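# Run roller feed, rack both timbers, stop machine

## Task

Two timber lengths sit side by side in a halted powered roller feed, held by the rollers only at their ends. Pressing the green button runs the feed, and it keeps running until the red button is pressed. Place each timber so it rests in both hooks of the rack next to the outfeed, with neither timber lying on the other, and finish with the feed stopped.

## Robot and tools

ROBOTS. Three identical i2rt Big YAM arms: arm1, arm2, arm3. Each has six revolute joints, a two-finger gripper and a wrist camera (arm1_cam_wrist, arm2_cam_wrist, arm3_cam_wrist). Fixed room cameras are cam_button, cam_end, cam_end2, cam_over and cam_side. Reach is roughly 1.0 m from the joint1 axis. Each foot (base_link) faces along its own +x. Calibrated foot poses in the scene frame (m, quat wxyz): arm1 x=-0.142 y=+0.806 z=+0.874 (+0.746, -0.004, -0.004, -0.666); arm2 x=+1.110 y=-0.719 z=+0.712 (+0.623, -0.004, -0.007, +0.782); arm3 x=-0.225 y=-0.825 z=+0.863 (+0.745, +0.004, -0.004, +0.667).

FRAME. One shared scene frame, origin on the floor, +z up. The reported hand point lies between the finger pads, about 1 cm back from the tips. The fingers extend along the hand's +z; they open and close along its y. hand_target is where the hand would be at the joint targets currently held; under load the real hand may stop short, and the printed position gets less accurate at long reach.

JOINTS (radians, absolute; tolerance for done in brackets): joint1_rad -2.879 to 2.879 (±0.045), yaw about the foot, positive counter-clockwise seen from above, 0 points along the foot's +x. joint2_rad 0 to 3.141 (±0.14), shoulder; 0 has the upper arm roughly level and pointing back, increasing lifts it up and over to the front. joint3_rad 0 to 3.019 (±0.09), elbow; 0 is fully folded, increasing opens it. joint4_rad -1.692 to 1.57 (±0.055), hand pitch, positive tips the fingers up. joint5_rad -1.57 to 1.57 (±0.03), sideways hand swing, positive to the arm's right. joint6_rad -2.094 to 2.094 (±0.035), hand roll, positive clockwise viewed from behind. gripper_m 0 to 0.093 (±0.003), fingertip gap in metres; pads push about 50 to 64 N each, some grippers a bit stronger or weaker.

move. Arguments: arm1, arm2, arm3 (each a separate object for that robot only) and cameras. An arm you omit receives nothing new. Inside an arm's object: joints, a map from joint name to absolute target (units above); target, a list of 7 numbers [x, y, z, qw, qx, qy, qz], an absolute hand pose in metres in the scene frame, reached along a straight line starting at the current hand_target; speed, the top speed of that line in m/s, 0.002 to 0.5, default 0.25 (rotation capped at twice this value in rad/s), allowed only with target; min_time_s, 0.1 to 8 s, the shortest duration for that arm's joint moves, used with joints. When target is present, joints may contain only gripper_m. Example: {"arm2": {"target": [x, y, z, qw, qx, qy, qz], "speed": 0.2, "joints": {"gripper_m": 0.06}}}. All motions in one call start at once; all hand lines finish together, paced by the slowest. A hand line lasts 0.5 to 10 s and any action at most 15 s. cameras is a list of names, or ["all"], or [] for none; omitted means none for an action and all for an empty call. An empty move returns full state, images and the current scene number. Unknown keys make a call invalid; out-of-range numbers get it refused, and a refusal or stop cancels your later calls in the same reply.

How motion behaves. The controller keeps each step of a hand line within 100 mm and 20 degrees of the measured hand and solves joints with damped IK, favouring position. Hands lag, wander, can overshoot the speed (especially near full stretch) and often end a centimetre or more off. Joint moves run at per-joint speeds, so the hand may sweep wide. Lines ignore obstacles and other arms.

wait: seconds 0 to 10, plus optional cameras; no new command, returns state.
zoom_image: camera (a name) and region [x0, y0, x1, y1] in pixels of that camera's latest image (672x504, origin top-left), at most 504 by 504.
finished_scene: scene, the current scene number; ends the scene for good, so call nothing after it in that reply. Do it only once the timbers are racked and the feed is off.

RESULTS. The move line lists each arm sent a motion, with done or its worst status. off_target: the joint stopped short and may still push. time_out: the arm ran out of time; its joints hold nearby targets and keep pushing, listed in on_its_own (held at gives the target, not the reading); send the reported positions to relieve them. not_followed, joint command not followed, pose unreachable: a self/arm-collision or reach check withheld targets; the arm may keep trying until you resend. Arms left as last shown print not commanded. Joint velocities (rad/s, gripper m/s) read within noise when still. Joint torques are total drive output including gravity, positive toward larger angles; numbers 3 and 4 wrap at ±28 N m. Gripper: closed on nothing reads 0.000 to 0.003; gripping a hard part reads up to 0.005 below its width (some up to 0.002 above); command about 0.005 under first-contact reading for full force; open well above the reading to release.

AVOID. Robots never stop on contact and keep pushing. Do not let arms press each other hard, and never close a gripper on another arm's fingers; the collision check may act too late and lets fingers, housings and cameras meet. Do not knock anything out of the work area, drop timber, release it while it moves, slam or strike fixed objects. Loose items may get an occasional brief push. MOTOR HEAT: holding loads, long stretched poses or pushing against unreachable poses heats motors, even while you think; MOTOR HOT appears at 85 °C and at 100 °C the arm and gripper go limp for 30 to 60 s or more (OVER-TEMPERATURE FAULT, keys read limit_stop_at_motor_heat; resend targets after). The scene keeps running while you compose replies, with the last command held.

Each tool is called after "Request:" by a JSON object that holds its "op" and its "data", one argument or row to a line.

## Session

Request:
{"op": "move", "data": {

}}

Scene clock: 0.00 s.
Joint torques (N m): no reading
Heat: arm1: hottest joint1_rad 23 °C; arm2: hottest joint3_rad 22 °C; arm3: hottest joint2_rad 22 °C.
Joint velocities: within noise
arm1.joint_positions: joint1_rad=-0.792 joint2_rad=+0.591 joint3_rad=+1.353 joint4_rad=-1.540 joint5_rad=-0.284 joint6_rad=-0.232 gripper_m=+0.09396
arm1.joint_status: not commanded
arm1.hand: x=-0.2259 y=+0.6317 z=+1.3681 quat_wxyz=(-0.252, -0.742, -0.531, +0.322) (m; scene frame)
arm1.hand_target: x=-0.2248 y=+0.6331 z=+1.3776 quat_wxyz=(-0.255, -0.738, -0.530, +0.332) (m; scene frame)
arm1.hand_status: not commanded
arm2.joint_positions: joint1_rad=+0.174 joint2_rad=+0.596 joint3_rad=+1.398 joint4_rad=-1.492 joint5_rad=-0.215 joint6_rad=-0.742 gripper_m=+0.09396
arm2.joint_status: not commanded
arm2.hand: x=+0.9917 y=-0.5514 z=+1.2298 quat_wxyz=(-0.294, +0.890, -0.145, -0.318) (m; scene frame)
arm2.hand_target: x=+0.9922 y=-0.5532 z=+1.2409 quat_wxyz=(-0.304, +0.884, -0.142, -0.324) (m; scene frame)
arm2.hand_status: not commanded
arm3.joint_positions: joint1_rad=-0.151 joint2_rad=+0.603 joint3_rad=+1.486 joint4_rad=-1.464 joint5_rad=+0.148 joint6_rad=-0.406 gripper_m=+0.09396
arm3.joint_status: not commanded
arm3.hand: x=-0.1490 y=-0.6490 z=+1.4265 quat_wxyz=(-0.459, +0.638, -0.600, -0.152) (m; scene frame)
arm3.hand_target: x=-0.1498 y=-0.6521 z=+1.4353 quat_wxyz=(-0.468, +0.633, -0.597, -0.156) (m; scene frame)
arm3.hand_status: not commanded
pictures: arm1_cam_wrist, arm2_cam_wrist, arm3_cam_wrist, cam_button, cam_end, cam_end2, cam_over, cam_side

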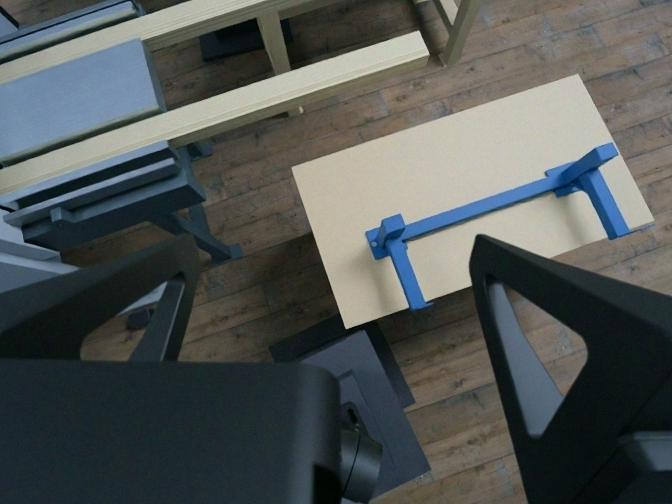

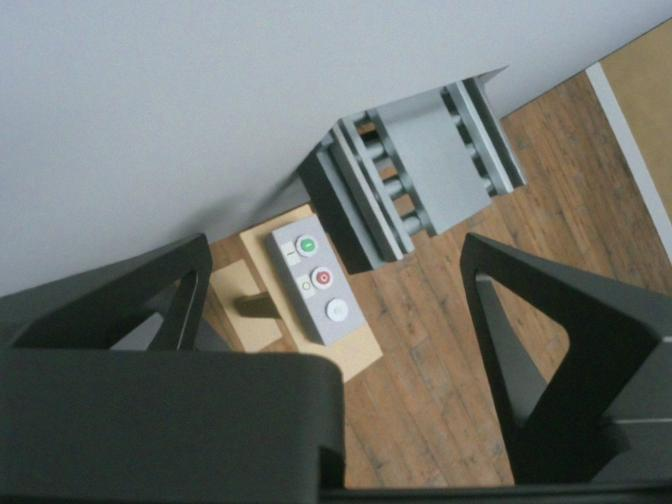

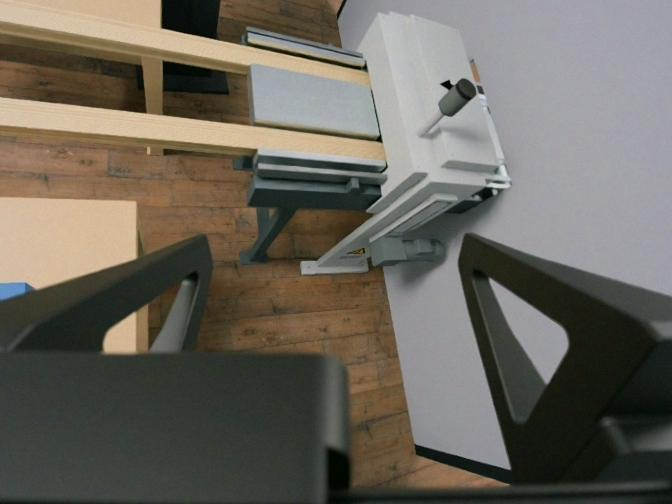

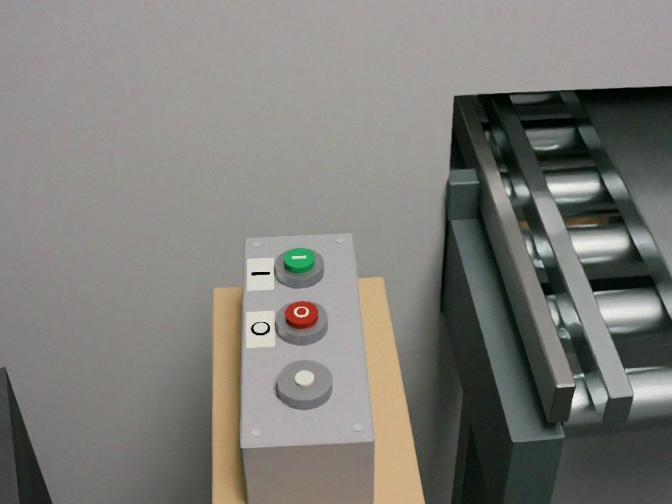

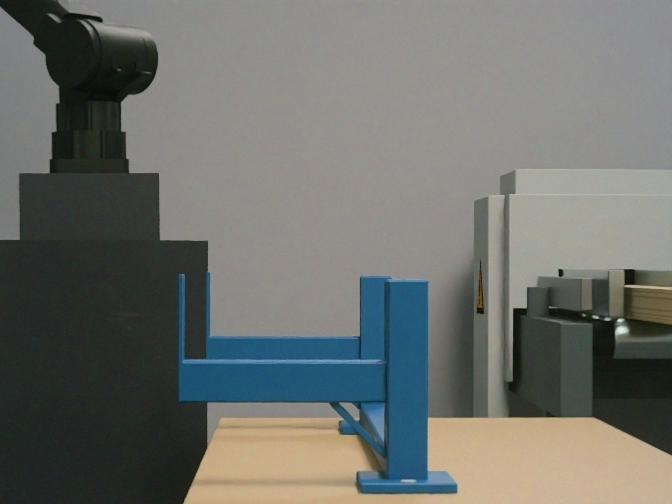

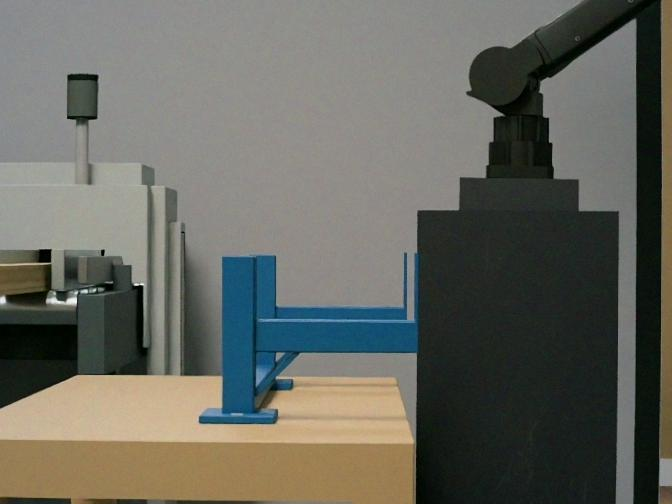

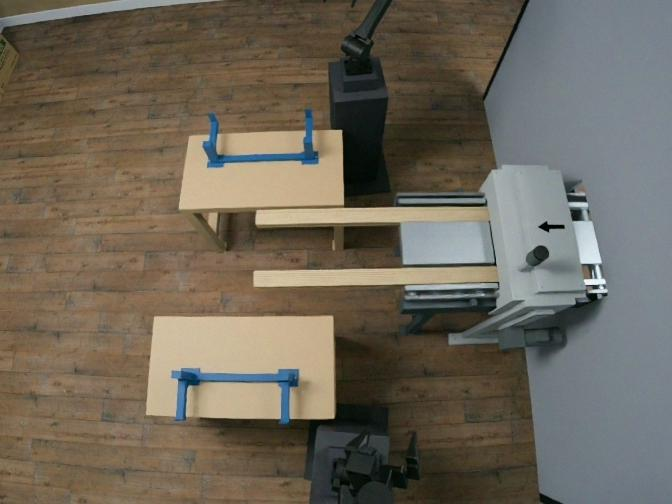

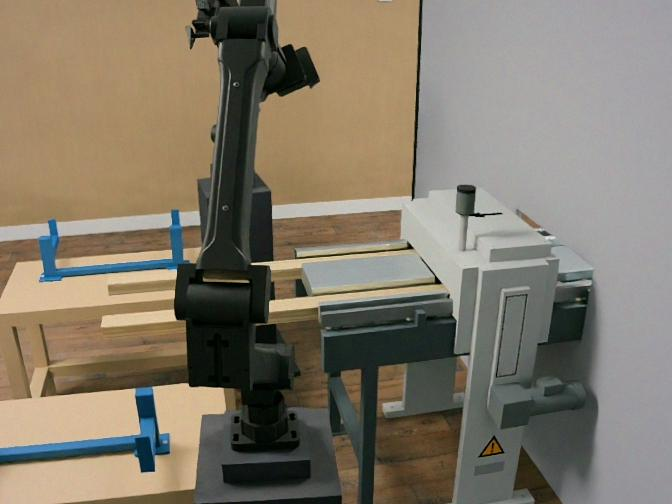

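Request:
{"op": "move", "data": {
  "arm1": {"target":[-0.05,0.2,1.15,0,1,0,0],"speed":0.3},
  "arm3": {"target":[-0.05,-0.15,1.15,0,1,0,0],"speed":0.3},
  "cameras": ["all"]
}}

Scene clock: 121.93 s.
Joint torques (N m): arm1=[0.44 -17.44 14.35 -0.2 -0.11 0.07] | arm2=[-2.2 2.55 8.49 1.65 -0.12 0.17] | arm3=[-1.08 -17.26 12.62 0.51 -0.05 -0.04]
Heat: arm1: hottest joint3_rad 26 °C; arm2: hottest joint3_rad 27 °C; arm3: hottest joint3_rad 32 °C.
move: arm1 off_target; arm3 off_target
Joint velocities: within noise
arm1.joint_positions: joint1_rad=+0.038 joint2_rad=+1.944 joint3_rad=+2.069 joint4_rad=-1.673 joint5_rad=+0.003 joint6_rad=+1.713 gripper_m=+0.09396
arm1.joint_status: not commanded
arm1.hand: x=-0.0516 y=+0.2086 z=+1.1390 quat_wxyz=(-0.018, -1.000, -0.005, -0.001) (m; scene frame)
arm1.hand_target: x=-0.0501 y=+0.2008 z=+1.1495 quat_wxyz=(-0.029, -1.000, +0.000, -0.004) (m; scene frame)
arm1.hand_status: off_target (0.014 m and 2.1 deg from the pose sent, 0.515 m and 84.2 deg at the start; a joint's target at an end of its range on 34 of 120 steps)
arm2: as last shown
arm3.joint_positions: joint1_rad=-0.148 joint2_rad=+2.151 joint3_rad=+2.426 joint4_rad=-1.690 joint5_rad=-0.001 joint6_rad=-1.811 gripper_m=+0.09396
arm3.joint_status: not commanded
arm3.hand: x=-0.0474 y=-0.1592 z=+1.1399 quat_wxyz=(-0.082, +0.996, -0.009, +0.019) (m; scene frame)
arm3.hand_target: x=-0.0503 y=-0.1511 z=+1.1493 quat_wxyz=(-0.094, +0.995, +0.000, +0.024) (m; scene frame)
arm3.hand_status: off_target (0.014 m and 9.7 deg from the pose sent, 0.579 m and 100.8 deg at the start; a joint's target at an end of its range on 39 of 120 steps)
pictures: arm1_cam_wrist, arm2_cam_wrist, arm3_cam_wrist, cam_button, cam_end, cam_end2, cam_over, cam_side

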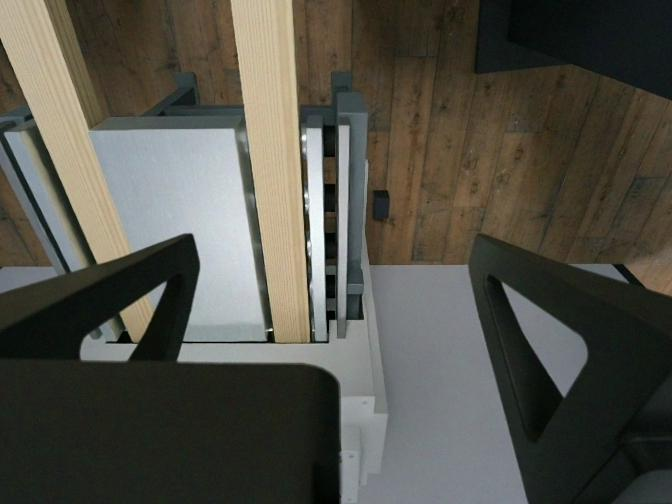

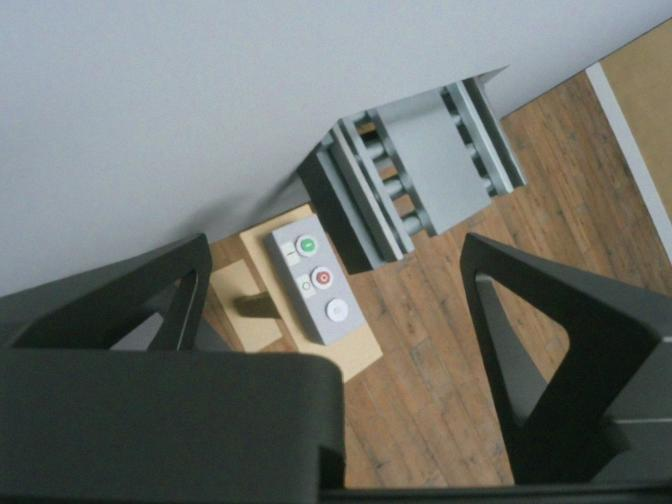

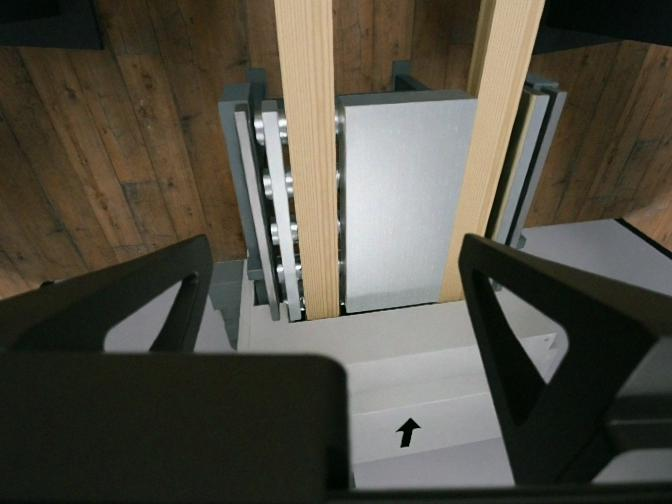

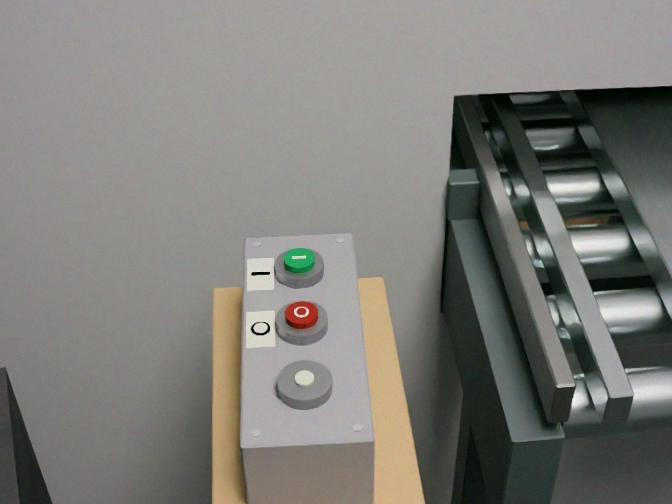

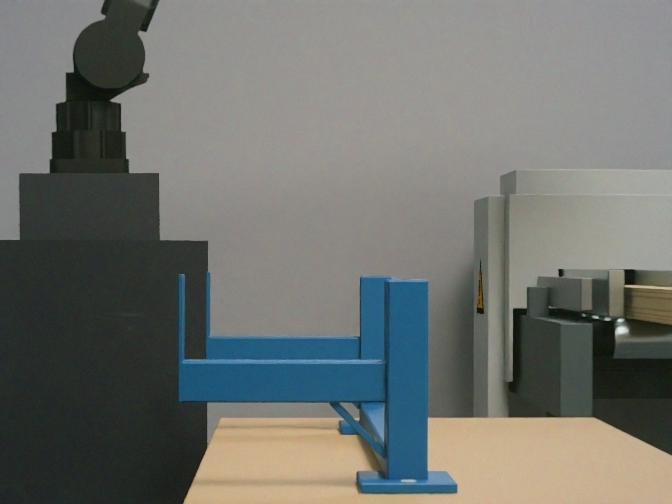

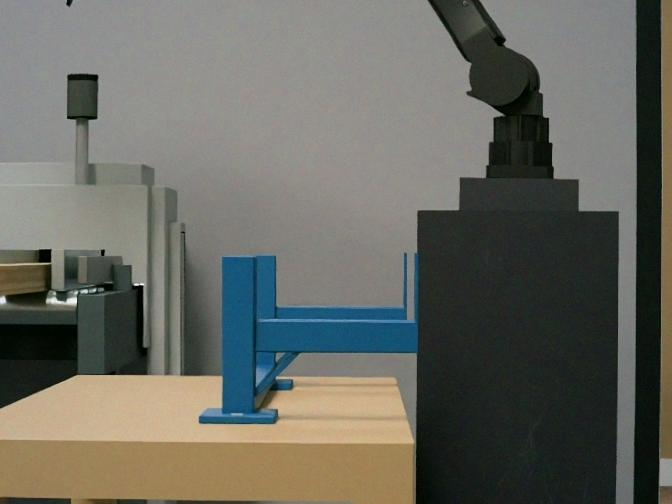

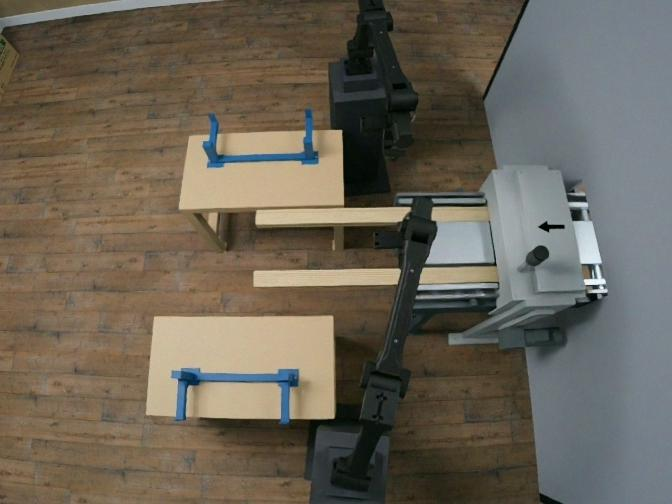

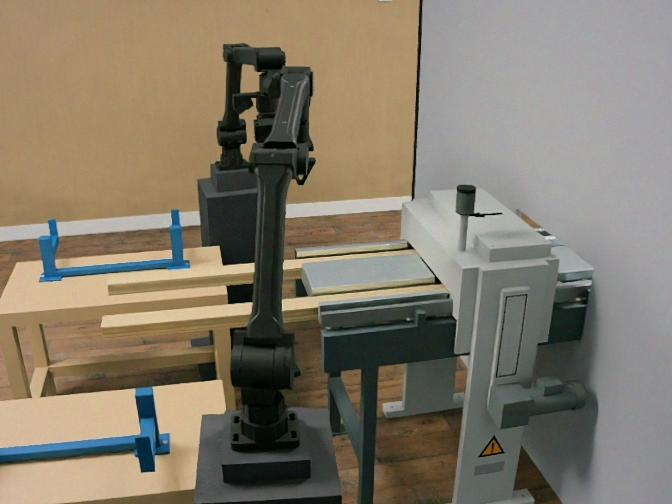

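Request:
{"op": "move", "data": {
  "arm1": {"target":[-0.05,0.16,1.02,0,1,0,0],"speed":0.25},
  "arm3": {"target":[-0.05,-0.14,1.02,0,1,0,0],"speed":0.25},
  "arm2": {"target":[0.97,-0.4,1.06,0,0.837,-0.547,0],"speed":0.25,"joints":{"gripper_m":0.0}},
  "cameras": ["arm1_cam_wrist","arm2_cam_wrist","arm3_cam_wrist","cam_button","cam_over","cam_side"]
}}

Scene clock: 172.97 s.
Joint torques (N m): arm1=[-0.67 -18.67 10.48 0.59 -0.09 0] | arm2=[-3.25 -7.88 10.73 -0.1 -0.09 0.25] | arm3=[-1.03 -18.2 9.33 0.7 -0.06 -0.03]
Heat: arm1: hottest joint3_rad 34 °C; arm2: hottest joint3_rad 28 °C; arm3: hottest joint3_rad 34 °C.
move: arm1 off_target; arm2 off_target; arm3 off_target
Joint velocities: within noise
arm1.joint_positions: joint1_rad=+0.038 joint2_rad=+2.095 joint3_rad=+2.030 joint4_rad=-1.508 joint5_rad=+0.003 joint6_rad=+1.713 gripper_m=+0.09396
arm1.joint_status: not commanded
arm1.hand: x=-0.0450 y=+0.1648 z=+1.0329 quat_wxyz=(-0.005, -1.000, -0.005, +0.001) (m; scene frame)
arm1.hand_target: x=-0.0500 y=+0.1603 z=+1.0202 quat_wxyz=(+0.000, -1.000, +0.000, +0.000) (m; scene frame)
arm1.hand_status: off_target (0.015 m and 0.8 deg from the pose sent, 0.129 m and 2.1 deg at the start)
arm2.joint_positions: joint1_rad=+0.180 joint2_rad=+1.211 joint3_rad=+1.398 joint4_rad=-1.688 joint5_rad=-0.013 joint6_rad=-0.030 gripper_m=+0.00050
arm2.joint_status: all done
arm2.hand: x=+0.9685 y=-0.4049 z=+1.0445 quat_wxyz=(-0.020, +0.843, -0.537, -0.028) (m; scene frame)
arm2.hand_target: x=+0.9701 y=-0.4002 z=+1.0591 quat_wxyz=(-0.027, +0.836, -0.546, -0.040) (m; scene frame)
arm2.hand_status: off_target (0.016 m and 4.2 deg from the pose sent, 0.229 m and 69.0 deg at the start; a joint's target at an end of its range on 45 of 100 steps)
arm3.joint_positions: joint1_rad=-0.146 joint2_rad=+2.303 joint3_rad=+2.419 joint4_rad=-1.685 joint5_rad=-0.001 joint6_rad=-1.812 gripper_m=+0.09396
arm3.joint_status: not commanded
arm3.hand: x=-0.0452 y=-0.1448 z=+1.0346 quat_wxyz=(-0.008, +1.000, -0.008, +0.000) (m; scene frame)
arm3.hand_target: x=-0.0501 y=-0.1404 z=+1.0200 quat_wxyz=(+0.000, +1.000, +0.000, +0.000) (m; scene frame)
arm3.hand_status: off_target (0.016 m and 1.3 deg from the pose sent, 0.121 m and 9.7 deg at the start)
pictures: arm1_cam_wrist, arm2_cam_wrist, arm3_cam_wrist, cam_button, cam_over, cam_side

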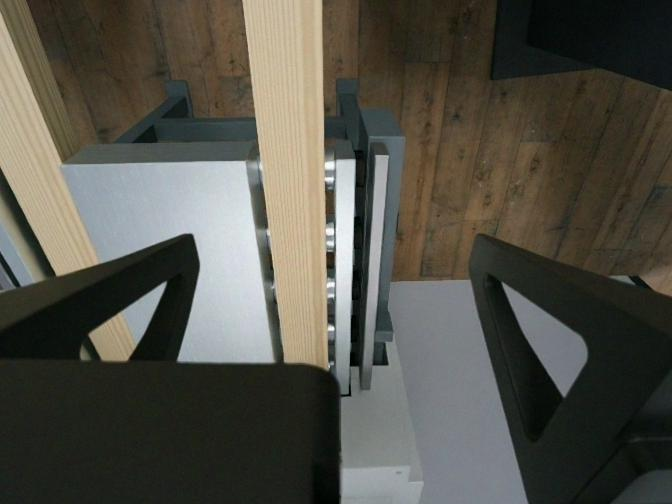

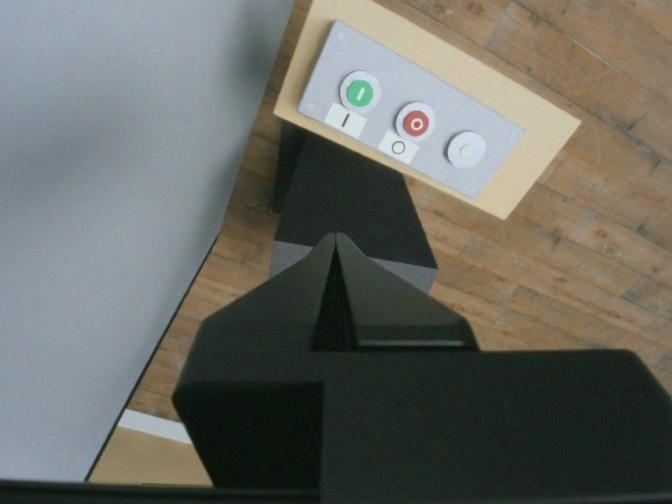

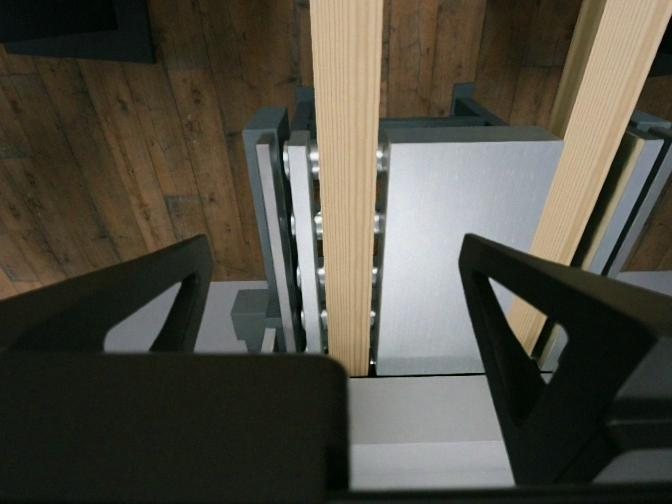

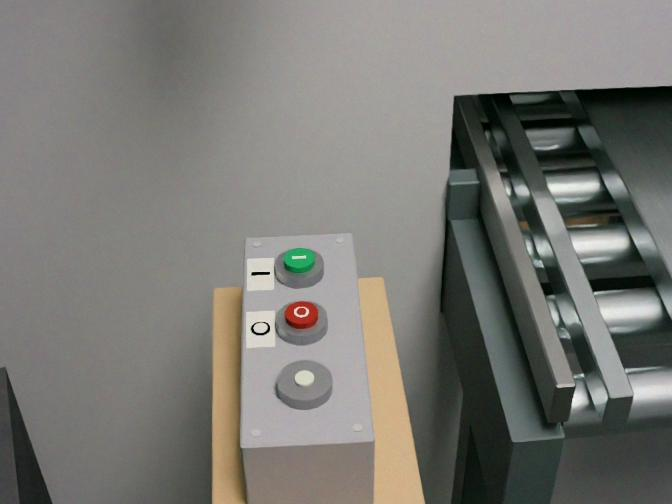

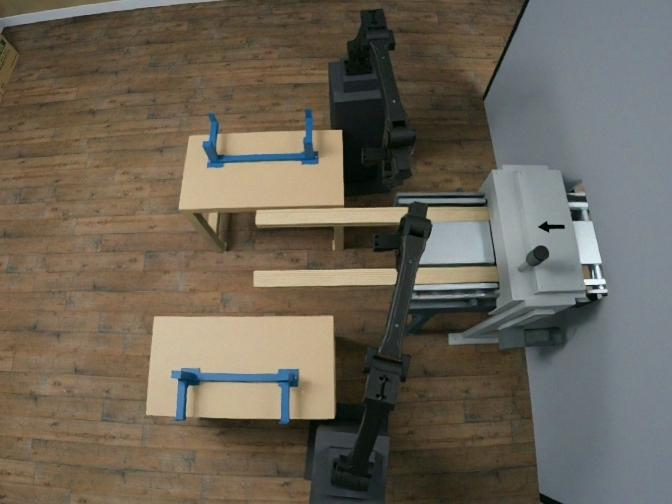

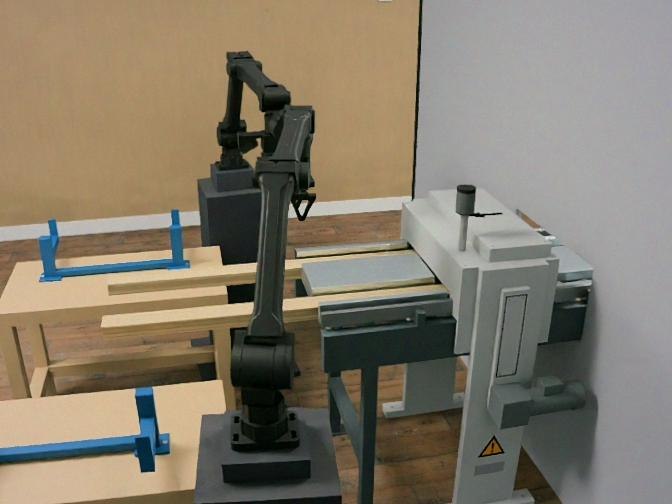

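Request:
{"op": "move", "data": {
  "arm1": {"target":[-0.1,0.12,0.86,0,1,0,0],"speed":0.25},
  "arm3": {"target":[-0.1,-0.13,0.86,0,1,0,0],"speed":0.25},
  "arm2": {"target":[0.968,-0.365,0.9,0,0.837,-0.547,0],"speed":0.25,"joints":{"gripper_m":0.0}},
  "cameras": ["arm1_cam_wrist","arm2_cam_wrist","arm3_cam_wrist","cam_button","cam_over","cam_side","cam_end","cam_end2"]
}}

Scene clock: 242.93 s.
Joint torques (N m): arm1=[1.38 -20.6 12.88 0.51 -0.04 -0.05] | arm2=[-3.25 -9.99 7.43 0.61 -0.07 0.01] | arm3=[-1.67 -18.9 8.94 0.94 -0.1 0.14]
Heat: arm1: hottest joint3_rad 30 °C; arm2: hottest joint3_rad 31 °C; arm3: hottest joint3_rad 34 °C.
move: arm1 off_target; arm2 done; arm3 done
Joint velocities: within noise
arm1.joint_positions: joint1_rad=-0.050 joint2_rad=+2.321 joint3_rad=+1.937 joint4_rad=-1.238 joint5_rad=+0.002 joint6_rad=+1.641 gripper_m=+0.09396
arm1.joint_status: not commanded
arm1.hand: x=-0.1002 y=+0.1363 z=+0.8524 quat_wxyz=(+0.019, -1.000, +0.003, +0.002) (m; scene frame)
arm1.hand_target: x=-0.1000 y=+0.1207 z=+0.8603 quat_wxyz=(+0.000, -1.000, +0.000, +0.000) (m; scene frame)
arm1.hand_status: off_target (0.018 m and 2.3 deg from the pose sent, 0.187 m and 0.8 deg at the start)
arm2.joint_positions: joint1_rad=+0.156 joint2_rad=+1.356 joint3_rad=+1.154 joint4_rad=-1.376 joint5_rad=-0.014 joint6_rad=-0.032 gripper_m=+0.00050
arm2.joint_status: all done
arm2.hand: x=+0.9648 y=-0.3681 z=+0.9024 quat_wxyz=(+0.001, +0.837, -0.547, +0.003) (m; scene frame)
arm2.hand_target: x=+0.9680 y=-0.3650 z=+0.9001 quat_wxyz=(+0.000, +0.837, -0.547, +0.000) (m; scene frame)
arm2.hand_status: done (0.005 m and 0.4 deg from the pose sent, 0.150 m and 4.2 deg at the start)
arm3.joint_positions: joint1_rad=-0.067 joint2_rad=+2.360 joint3_rad=+2.088 joint4_rad=-1.310 joint5_rad=-0.001 joint6_rad=-1.757 gripper_m=+0.09396
arm3.joint_status: not commanded
arm3.hand: x=-0.1001 y=-0.1323 z=+0.8702 quat_wxyz=(-0.001, +1.000, +0.004, -0.001) (m; scene frame)
arm3.hand_target: x=-0.1001 y=-0.1302 z=+0.8600 quat_wxyz=(+0.000, +1.000, +0.000, +0.000) (m; scene frame)
arm3.hand_status: done (0.010 m and 0.5 deg from the pose sent, 0.184 m and 1.3 deg at the start)
pictures: arm1_cam_wrist, arm2_cam_wrist, arm3_cam_wrist, cam_button, cam_end, cam_end2, cam_over, cam_side

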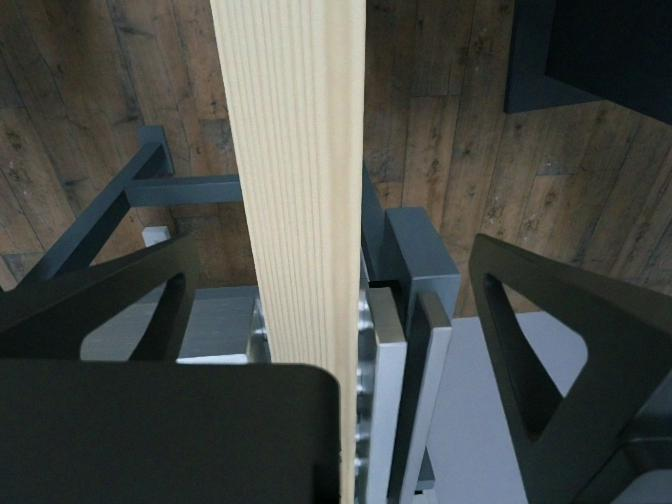

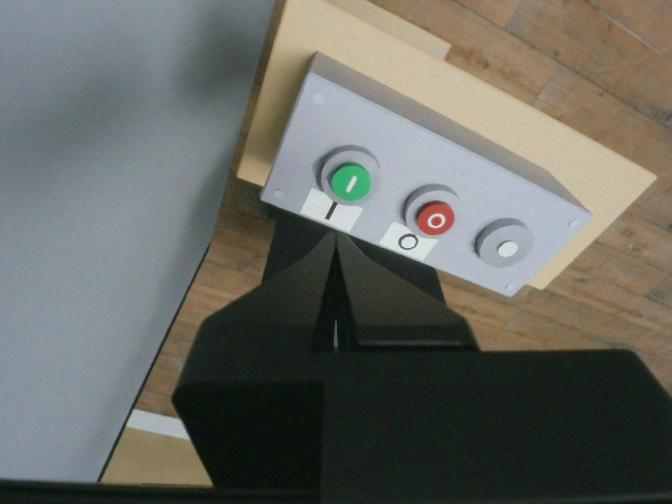

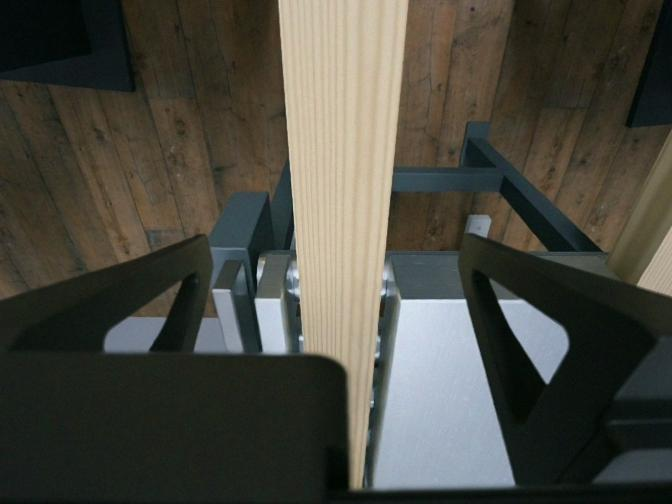

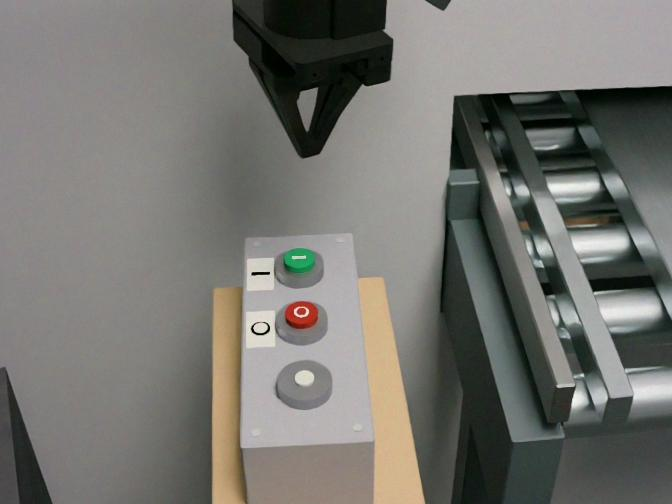

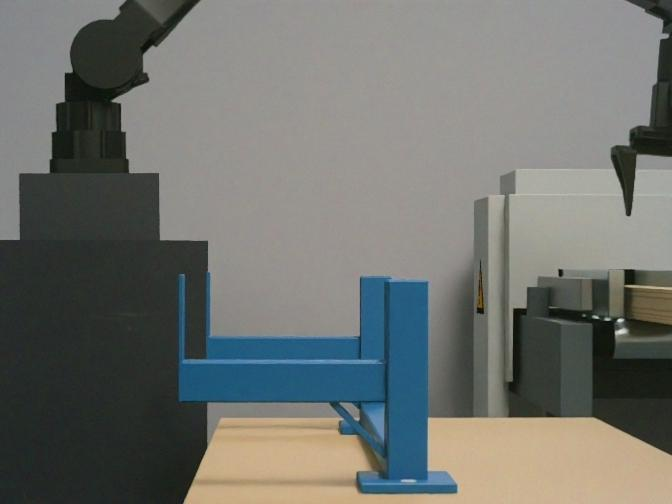

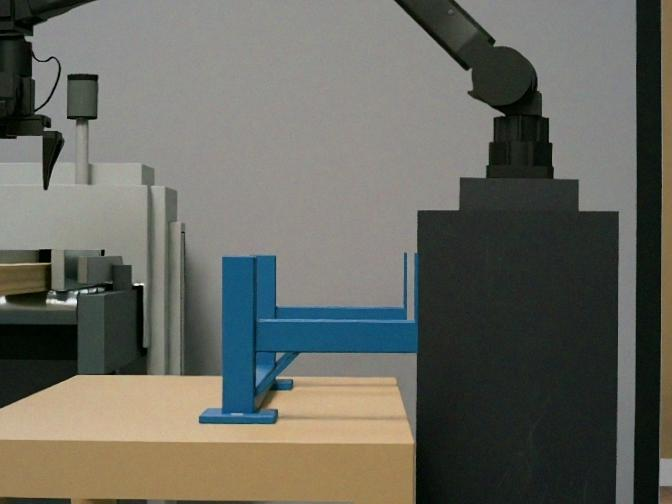

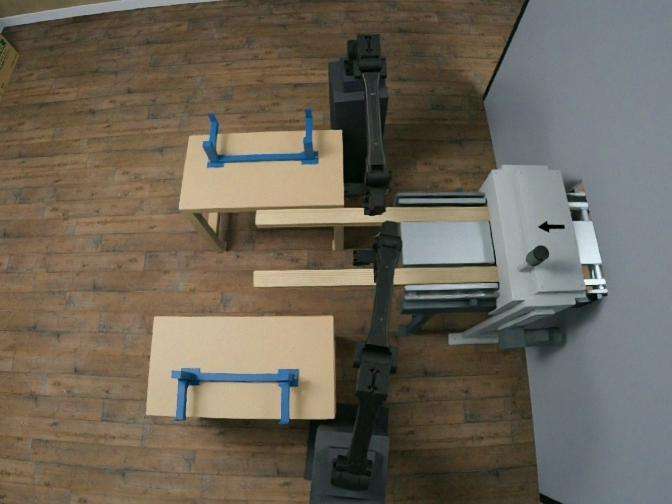

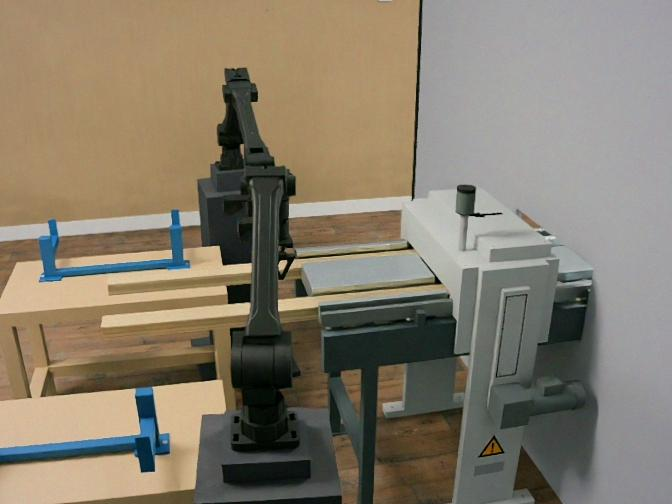

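Request:
{"op": "move", "data": {
  "arm1": {"target":[-0.1,0.11,0.785,0,1,0,0],"speed":0.2},
  "arm3": {"target":[-0.1,-0.126,0.772,0,1,0,0],"speed":0.2},
  "arm2": {"target":[0.972,-0.364,0.855,0,0.837,-0.547,0],"speed":0.2,"joints":{"gripper_m":0.0}},
  "cameras": ["arm1_cam_wrist","arm2_cam_wrist","arm3_cam_wrist","cam_button","cam_end","cam_end2"]
}}

Scene clock: 269.63 s.
Joint torques (N m): arm1=[0.21 -21.95 12.52 0.46 -0.01 -0.09] | arm2=[-3.31 -9.47 6.91 0.64 -0.07 0.01] | arm3=[-1.61 -19.66 9.31 0.84 -0.1 0.13]
Heat: arm1: hottest joint3_rad 29 °C; arm2: hottest joint3_rad 31 °C; arm3: hottest joint3_rad 34 °C.
move: arm1 off_target; arm2 done; arm3 done
Joint velocities: within noise
arm1.joint_positions: joint1_rad=-0.050 joint2_rad=+2.439 joint3_rad=+1.949 joint4_rad=-1.132 joint5_rad=+0.002 joint6_rad=+1.640 gripper_m=+0.09396
arm1.joint_status: not commanded
arm1.hand: x=-0.0996 y=+0.1277 z=+0.7775 quat_wxyz=(+0.020, -1.000, +0.003, +0.002) (m; scene frame)
arm1.hand_target: x=-0.1000 y=+0.1106 z=+0.7854 quat_wxyz=(+0.000, -1.000, +0.000, +0.000) (m; scene frame)
arm1.hand_status: off_target (0.019 m and 2.3 deg from the pose sent, 0.072 m and 2.3 deg at the start)
arm2.joint_positions: joint1_rad=+0.147 joint2_rad=+1.381 joint3_rad=+1.065 joint4_rad=-1.253 joint5_rad=-0.014 joint6_rad=-0.040 gripper_m=+0.00050
arm2.joint_status: all done
arm2.hand: x=+0.9682 y=-0.3660 z=+0.8608 quat_wxyz=(-0.001, +0.837, -0.547, -0.001) (m; scene frame)
arm2.hand_target: x=+0.9721 y=-0.3642 z=+0.8550 quat_wxyz=(+0.000, +0.837, -0.547, +0.000) (m; scene frame)
arm2.hand_status: done (0.007 m and 0.2 deg from the pose sent, 0.048 m and 0.4 deg at the start)
arm3.joint_positions: joint1_rad=-0.067 joint2_rad=+2.476 joint3_rad=+2.045 joint4_rad=-1.165 joint5_rad=-0.001 joint6_rad=-1.756 gripper_m=+0.09396
arm3.joint_status: not commanded
arm3.hand: x=-0.1003 y=-0.1325 z=+0.7747 quat_wxyz=(+0.006, +1.000, +0.004, -0.002) (m; scene frame)
arm3.hand_target: x=-0.1001 y=-0.1262 z=+0.7719 quat_wxyz=(+0.000, +1.000, +0.000, +0.000) (m; scene frame)
arm3.hand_status: done (0.007 m and 0.9 deg from the pose sent, 0.098 m and 0.5 deg at the start)
pictures: arm1_cam_wrist, arm2_cam_wrist, arm3_cam_wrist, cam_button, cam_end, cam_end2

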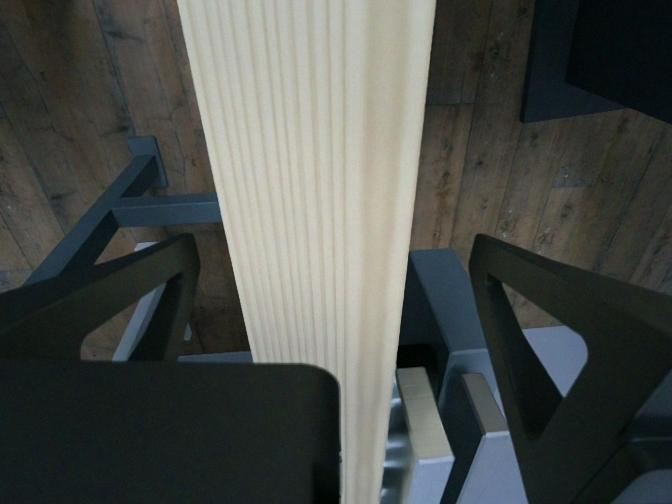

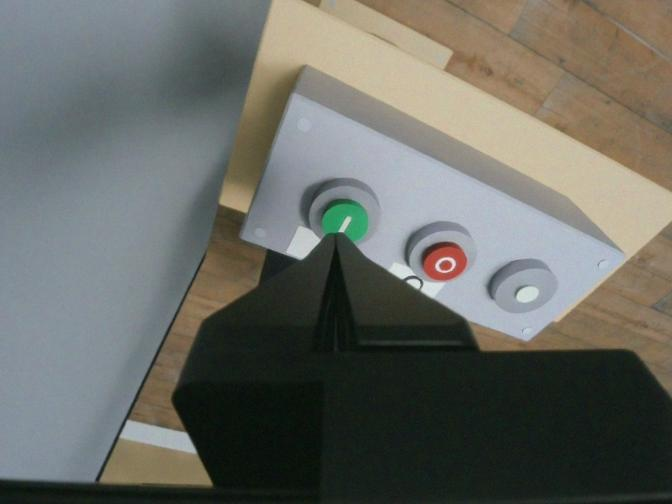

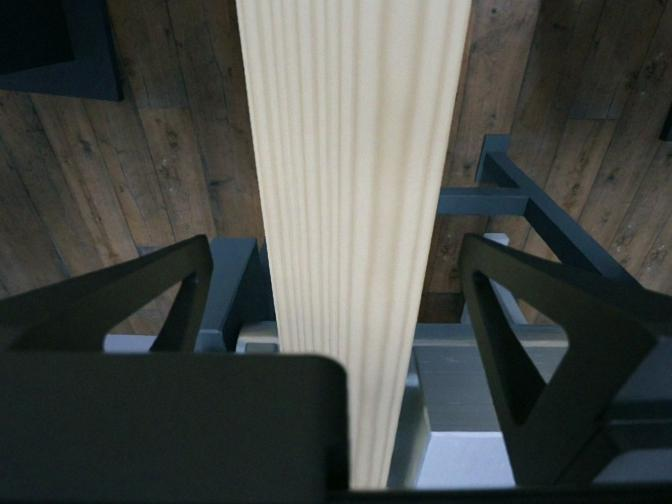

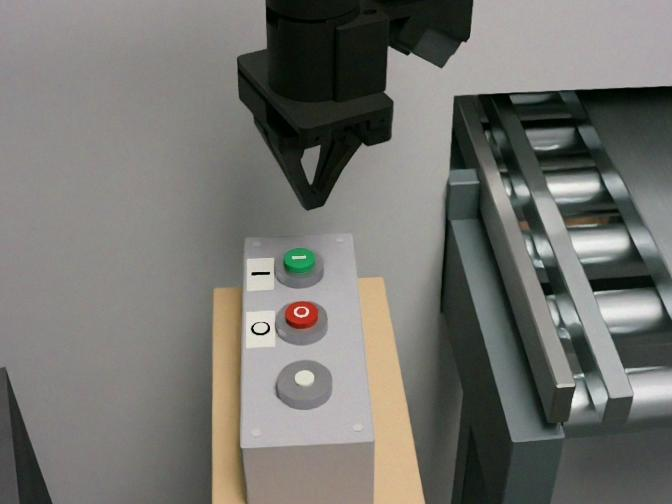

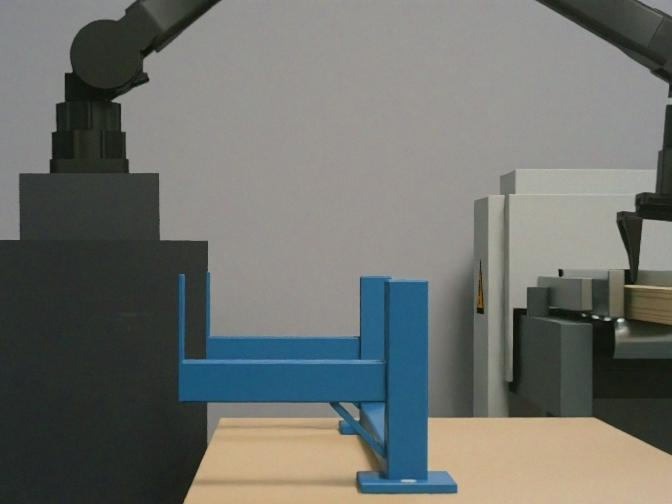

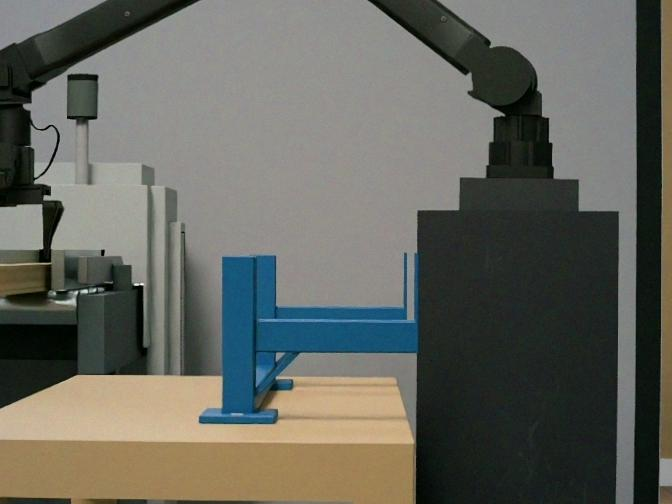

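Request:
{"op": "move", "data": {
  "arm1": {"target":[-0.1,0.107,0.736,0,1,0,0],"speed":0.1},
  "arm3": {"target":[-0.1,-0.121,0.728,0,1,0,0],"speed":0.1}
}}

Request:
{"op": "move", "data": {
  "arm1": {"joints":{"gripper_m":0.05}},
  "arm3": {"joints":{"gripper_m":0.05}},
  "cameras": ["arm1_cam_wrist","arm3_cam_wrist","cam_end","cam_end2"]
}}

Scene clock: 285.27 s.
Joint torques (N m): arm1=[0.09 -21.54 12.14 0.5 -0.03 -0.08] | arm2=[-3.25 -9.47 6.91 0.64 -0.07 0.01] | arm3=[-1.55 -19.31 10.76 0.83 -0.11 0.13]
Heat: arm1: hottest joint2_rad 31 °C; arm2: hottest joint3_rad 30 °C; arm3: hottest joint3_rad 34 °C.
move: arm1 off_target; arm3 off_target
Joint velocities: within noise
arm1.joint_positions: joint1_rad=-0.050 joint2_rad=+2.511 joint3_rad=+1.965 joint4_rad=-1.069 joint5_rad=+0.002 joint6_rad=+1.639 gripper_m=+0.09396
arm1.joint_status: not commanded
arm1.hand: x=-0.0993 y=+0.1228 z=+0.7347 quat_wxyz=(+0.016, -1.000, +0.003, +0.002) (m; scene frame)
arm1.hand_target: x=-0.1000 y=+0.1077 z=+0.7363 quat_wxyz=(+0.000, -1.000, +0.000, +0.000) (m; scene frame)
arm1.hand_status: off_target (0.016 m and 1.9 deg from the pose sent, 0.046 m and 2.3 deg at the start)
arm2: as last shown
arm3.joint_positions: joint1_rad=-0.067 joint2_rad=+2.545 joint3_rad=+2.045 joint4_rad=-1.115 joint5_rad=-0.001 joint6_rad=-1.755 gripper_m=+0.09396
arm3.joint_status: not commanded
arm3.hand: x=-0.1011 y=-0.1367 z=+0.7273 quat_wxyz=(+0.015, +1.000, +0.003, -0.004) (m; scene frame)
arm3.hand_target: x=-0.1002 y=-0.1217 z=+0.7284 quat_wxyz=(+0.000, +1.000, +0.000, +0.000) (m; scene frame)
arm3.hand_status: off_target (0.016 m and 1.9 deg from the pose sent, 0.048 m and 0.9 deg at the start)
pictures: none

Scene clock: 285.90 s.
Joint torques (N m): arm1=[-0.03 -21.54 12.16 0.53 -0.14 0] | arm2=[-3.31 -9.47 6.91 0.64 -0.07 0.01] | arm3=[-1.73 -19.55 10.45 0.21 -0.11 0.12]
Heat: arm1: hottest joint2_rad 31 °C; arm2: hottest joint3_rad 30 °C; arm3: hottest joint3_rad 34 °C.
move: arm1 off_target; arm3 off_target
Joint velocities: within noise
arm1.joint_positions: joint1_rad=-0.050 joint2_rad=+2.511 joint3_rad=+1.965 joint4_rad=-1.069 joint5_rad=+0.006 joint6_rad=+1.632 gripper_m=+0.06269
arm1.joint_status: gripper_m off_target (ended at +0.06271, target +0.05000)
arm1.hand: x=-0.0999 y=+0.1227 z=+0.7347 quat_wxyz=(+0.016, -1.000, -0.001, +0.004) (m; scene frame)
arm1.hand_target: x=-0.1001 y=+0.1077 z=+0.7363 quat_wxyz=(+0.000, -1.000, +0.000, +0.000) (m; scene frame)
arm1.hand_status: not commanded
arm2: as last shown
arm3.joint_positions: joint1_rad=-0.066 joint2_rad=+2.547 joint3_rad=+2.051 joint4_rad=-1.097 joint5_rad=-0.001 joint6_rad=-1.754 gripper_m=+0.06370
arm3.joint_status: gripper_m off_target (ended at +0.06373, target +0.05000)
arm3.hand: x=-0.1008 y=-0.1304 z=+0.7277 quat_wxyz=(+0.005, +1.000, +0.003, -0.002) (m; scene frame)
arm3.hand_target: x=-0.1003 y=-0.1217 z=+0.7283 quat_wxyz=(+0.000, +1.000, +0.000, +0.000) (m; scene frame)
arm3.hand_status: not commanded
pictures: arm1_cam_wrist, arm3_cam_wrist, cam_end, cam_end2

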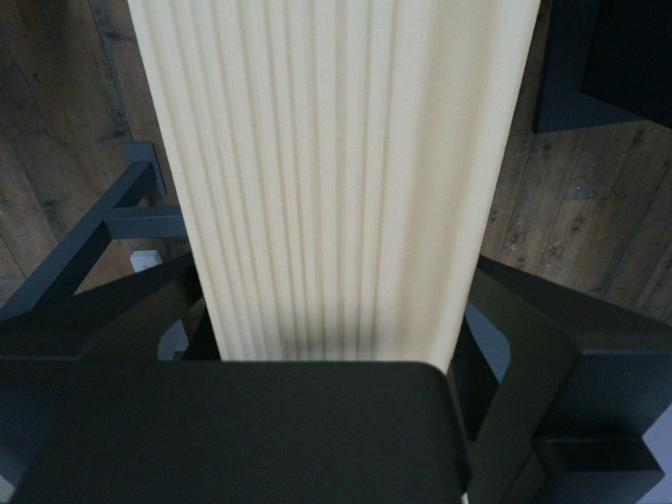

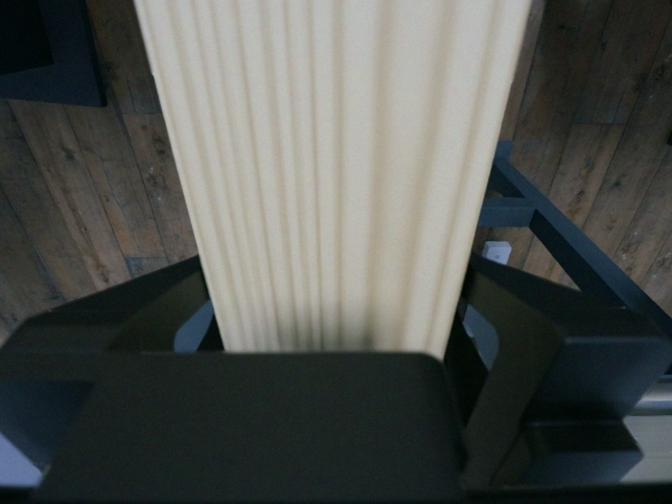

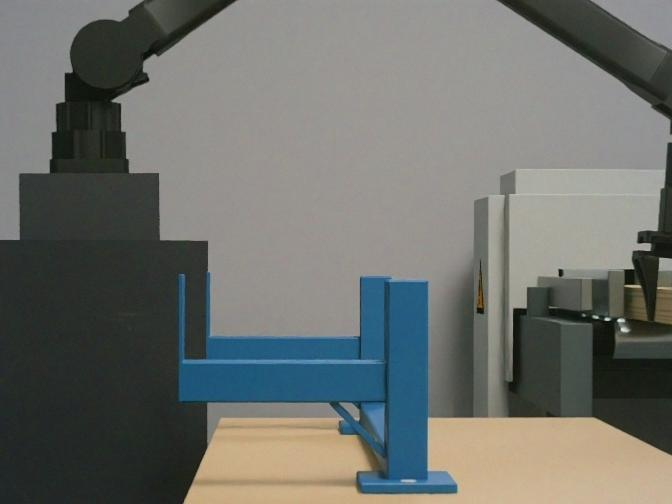

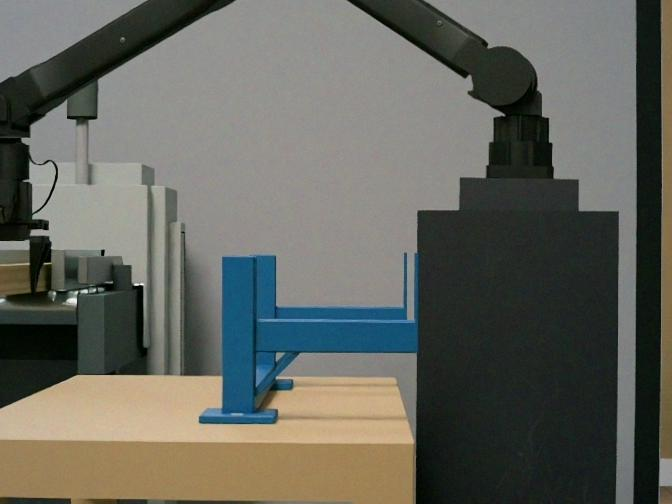

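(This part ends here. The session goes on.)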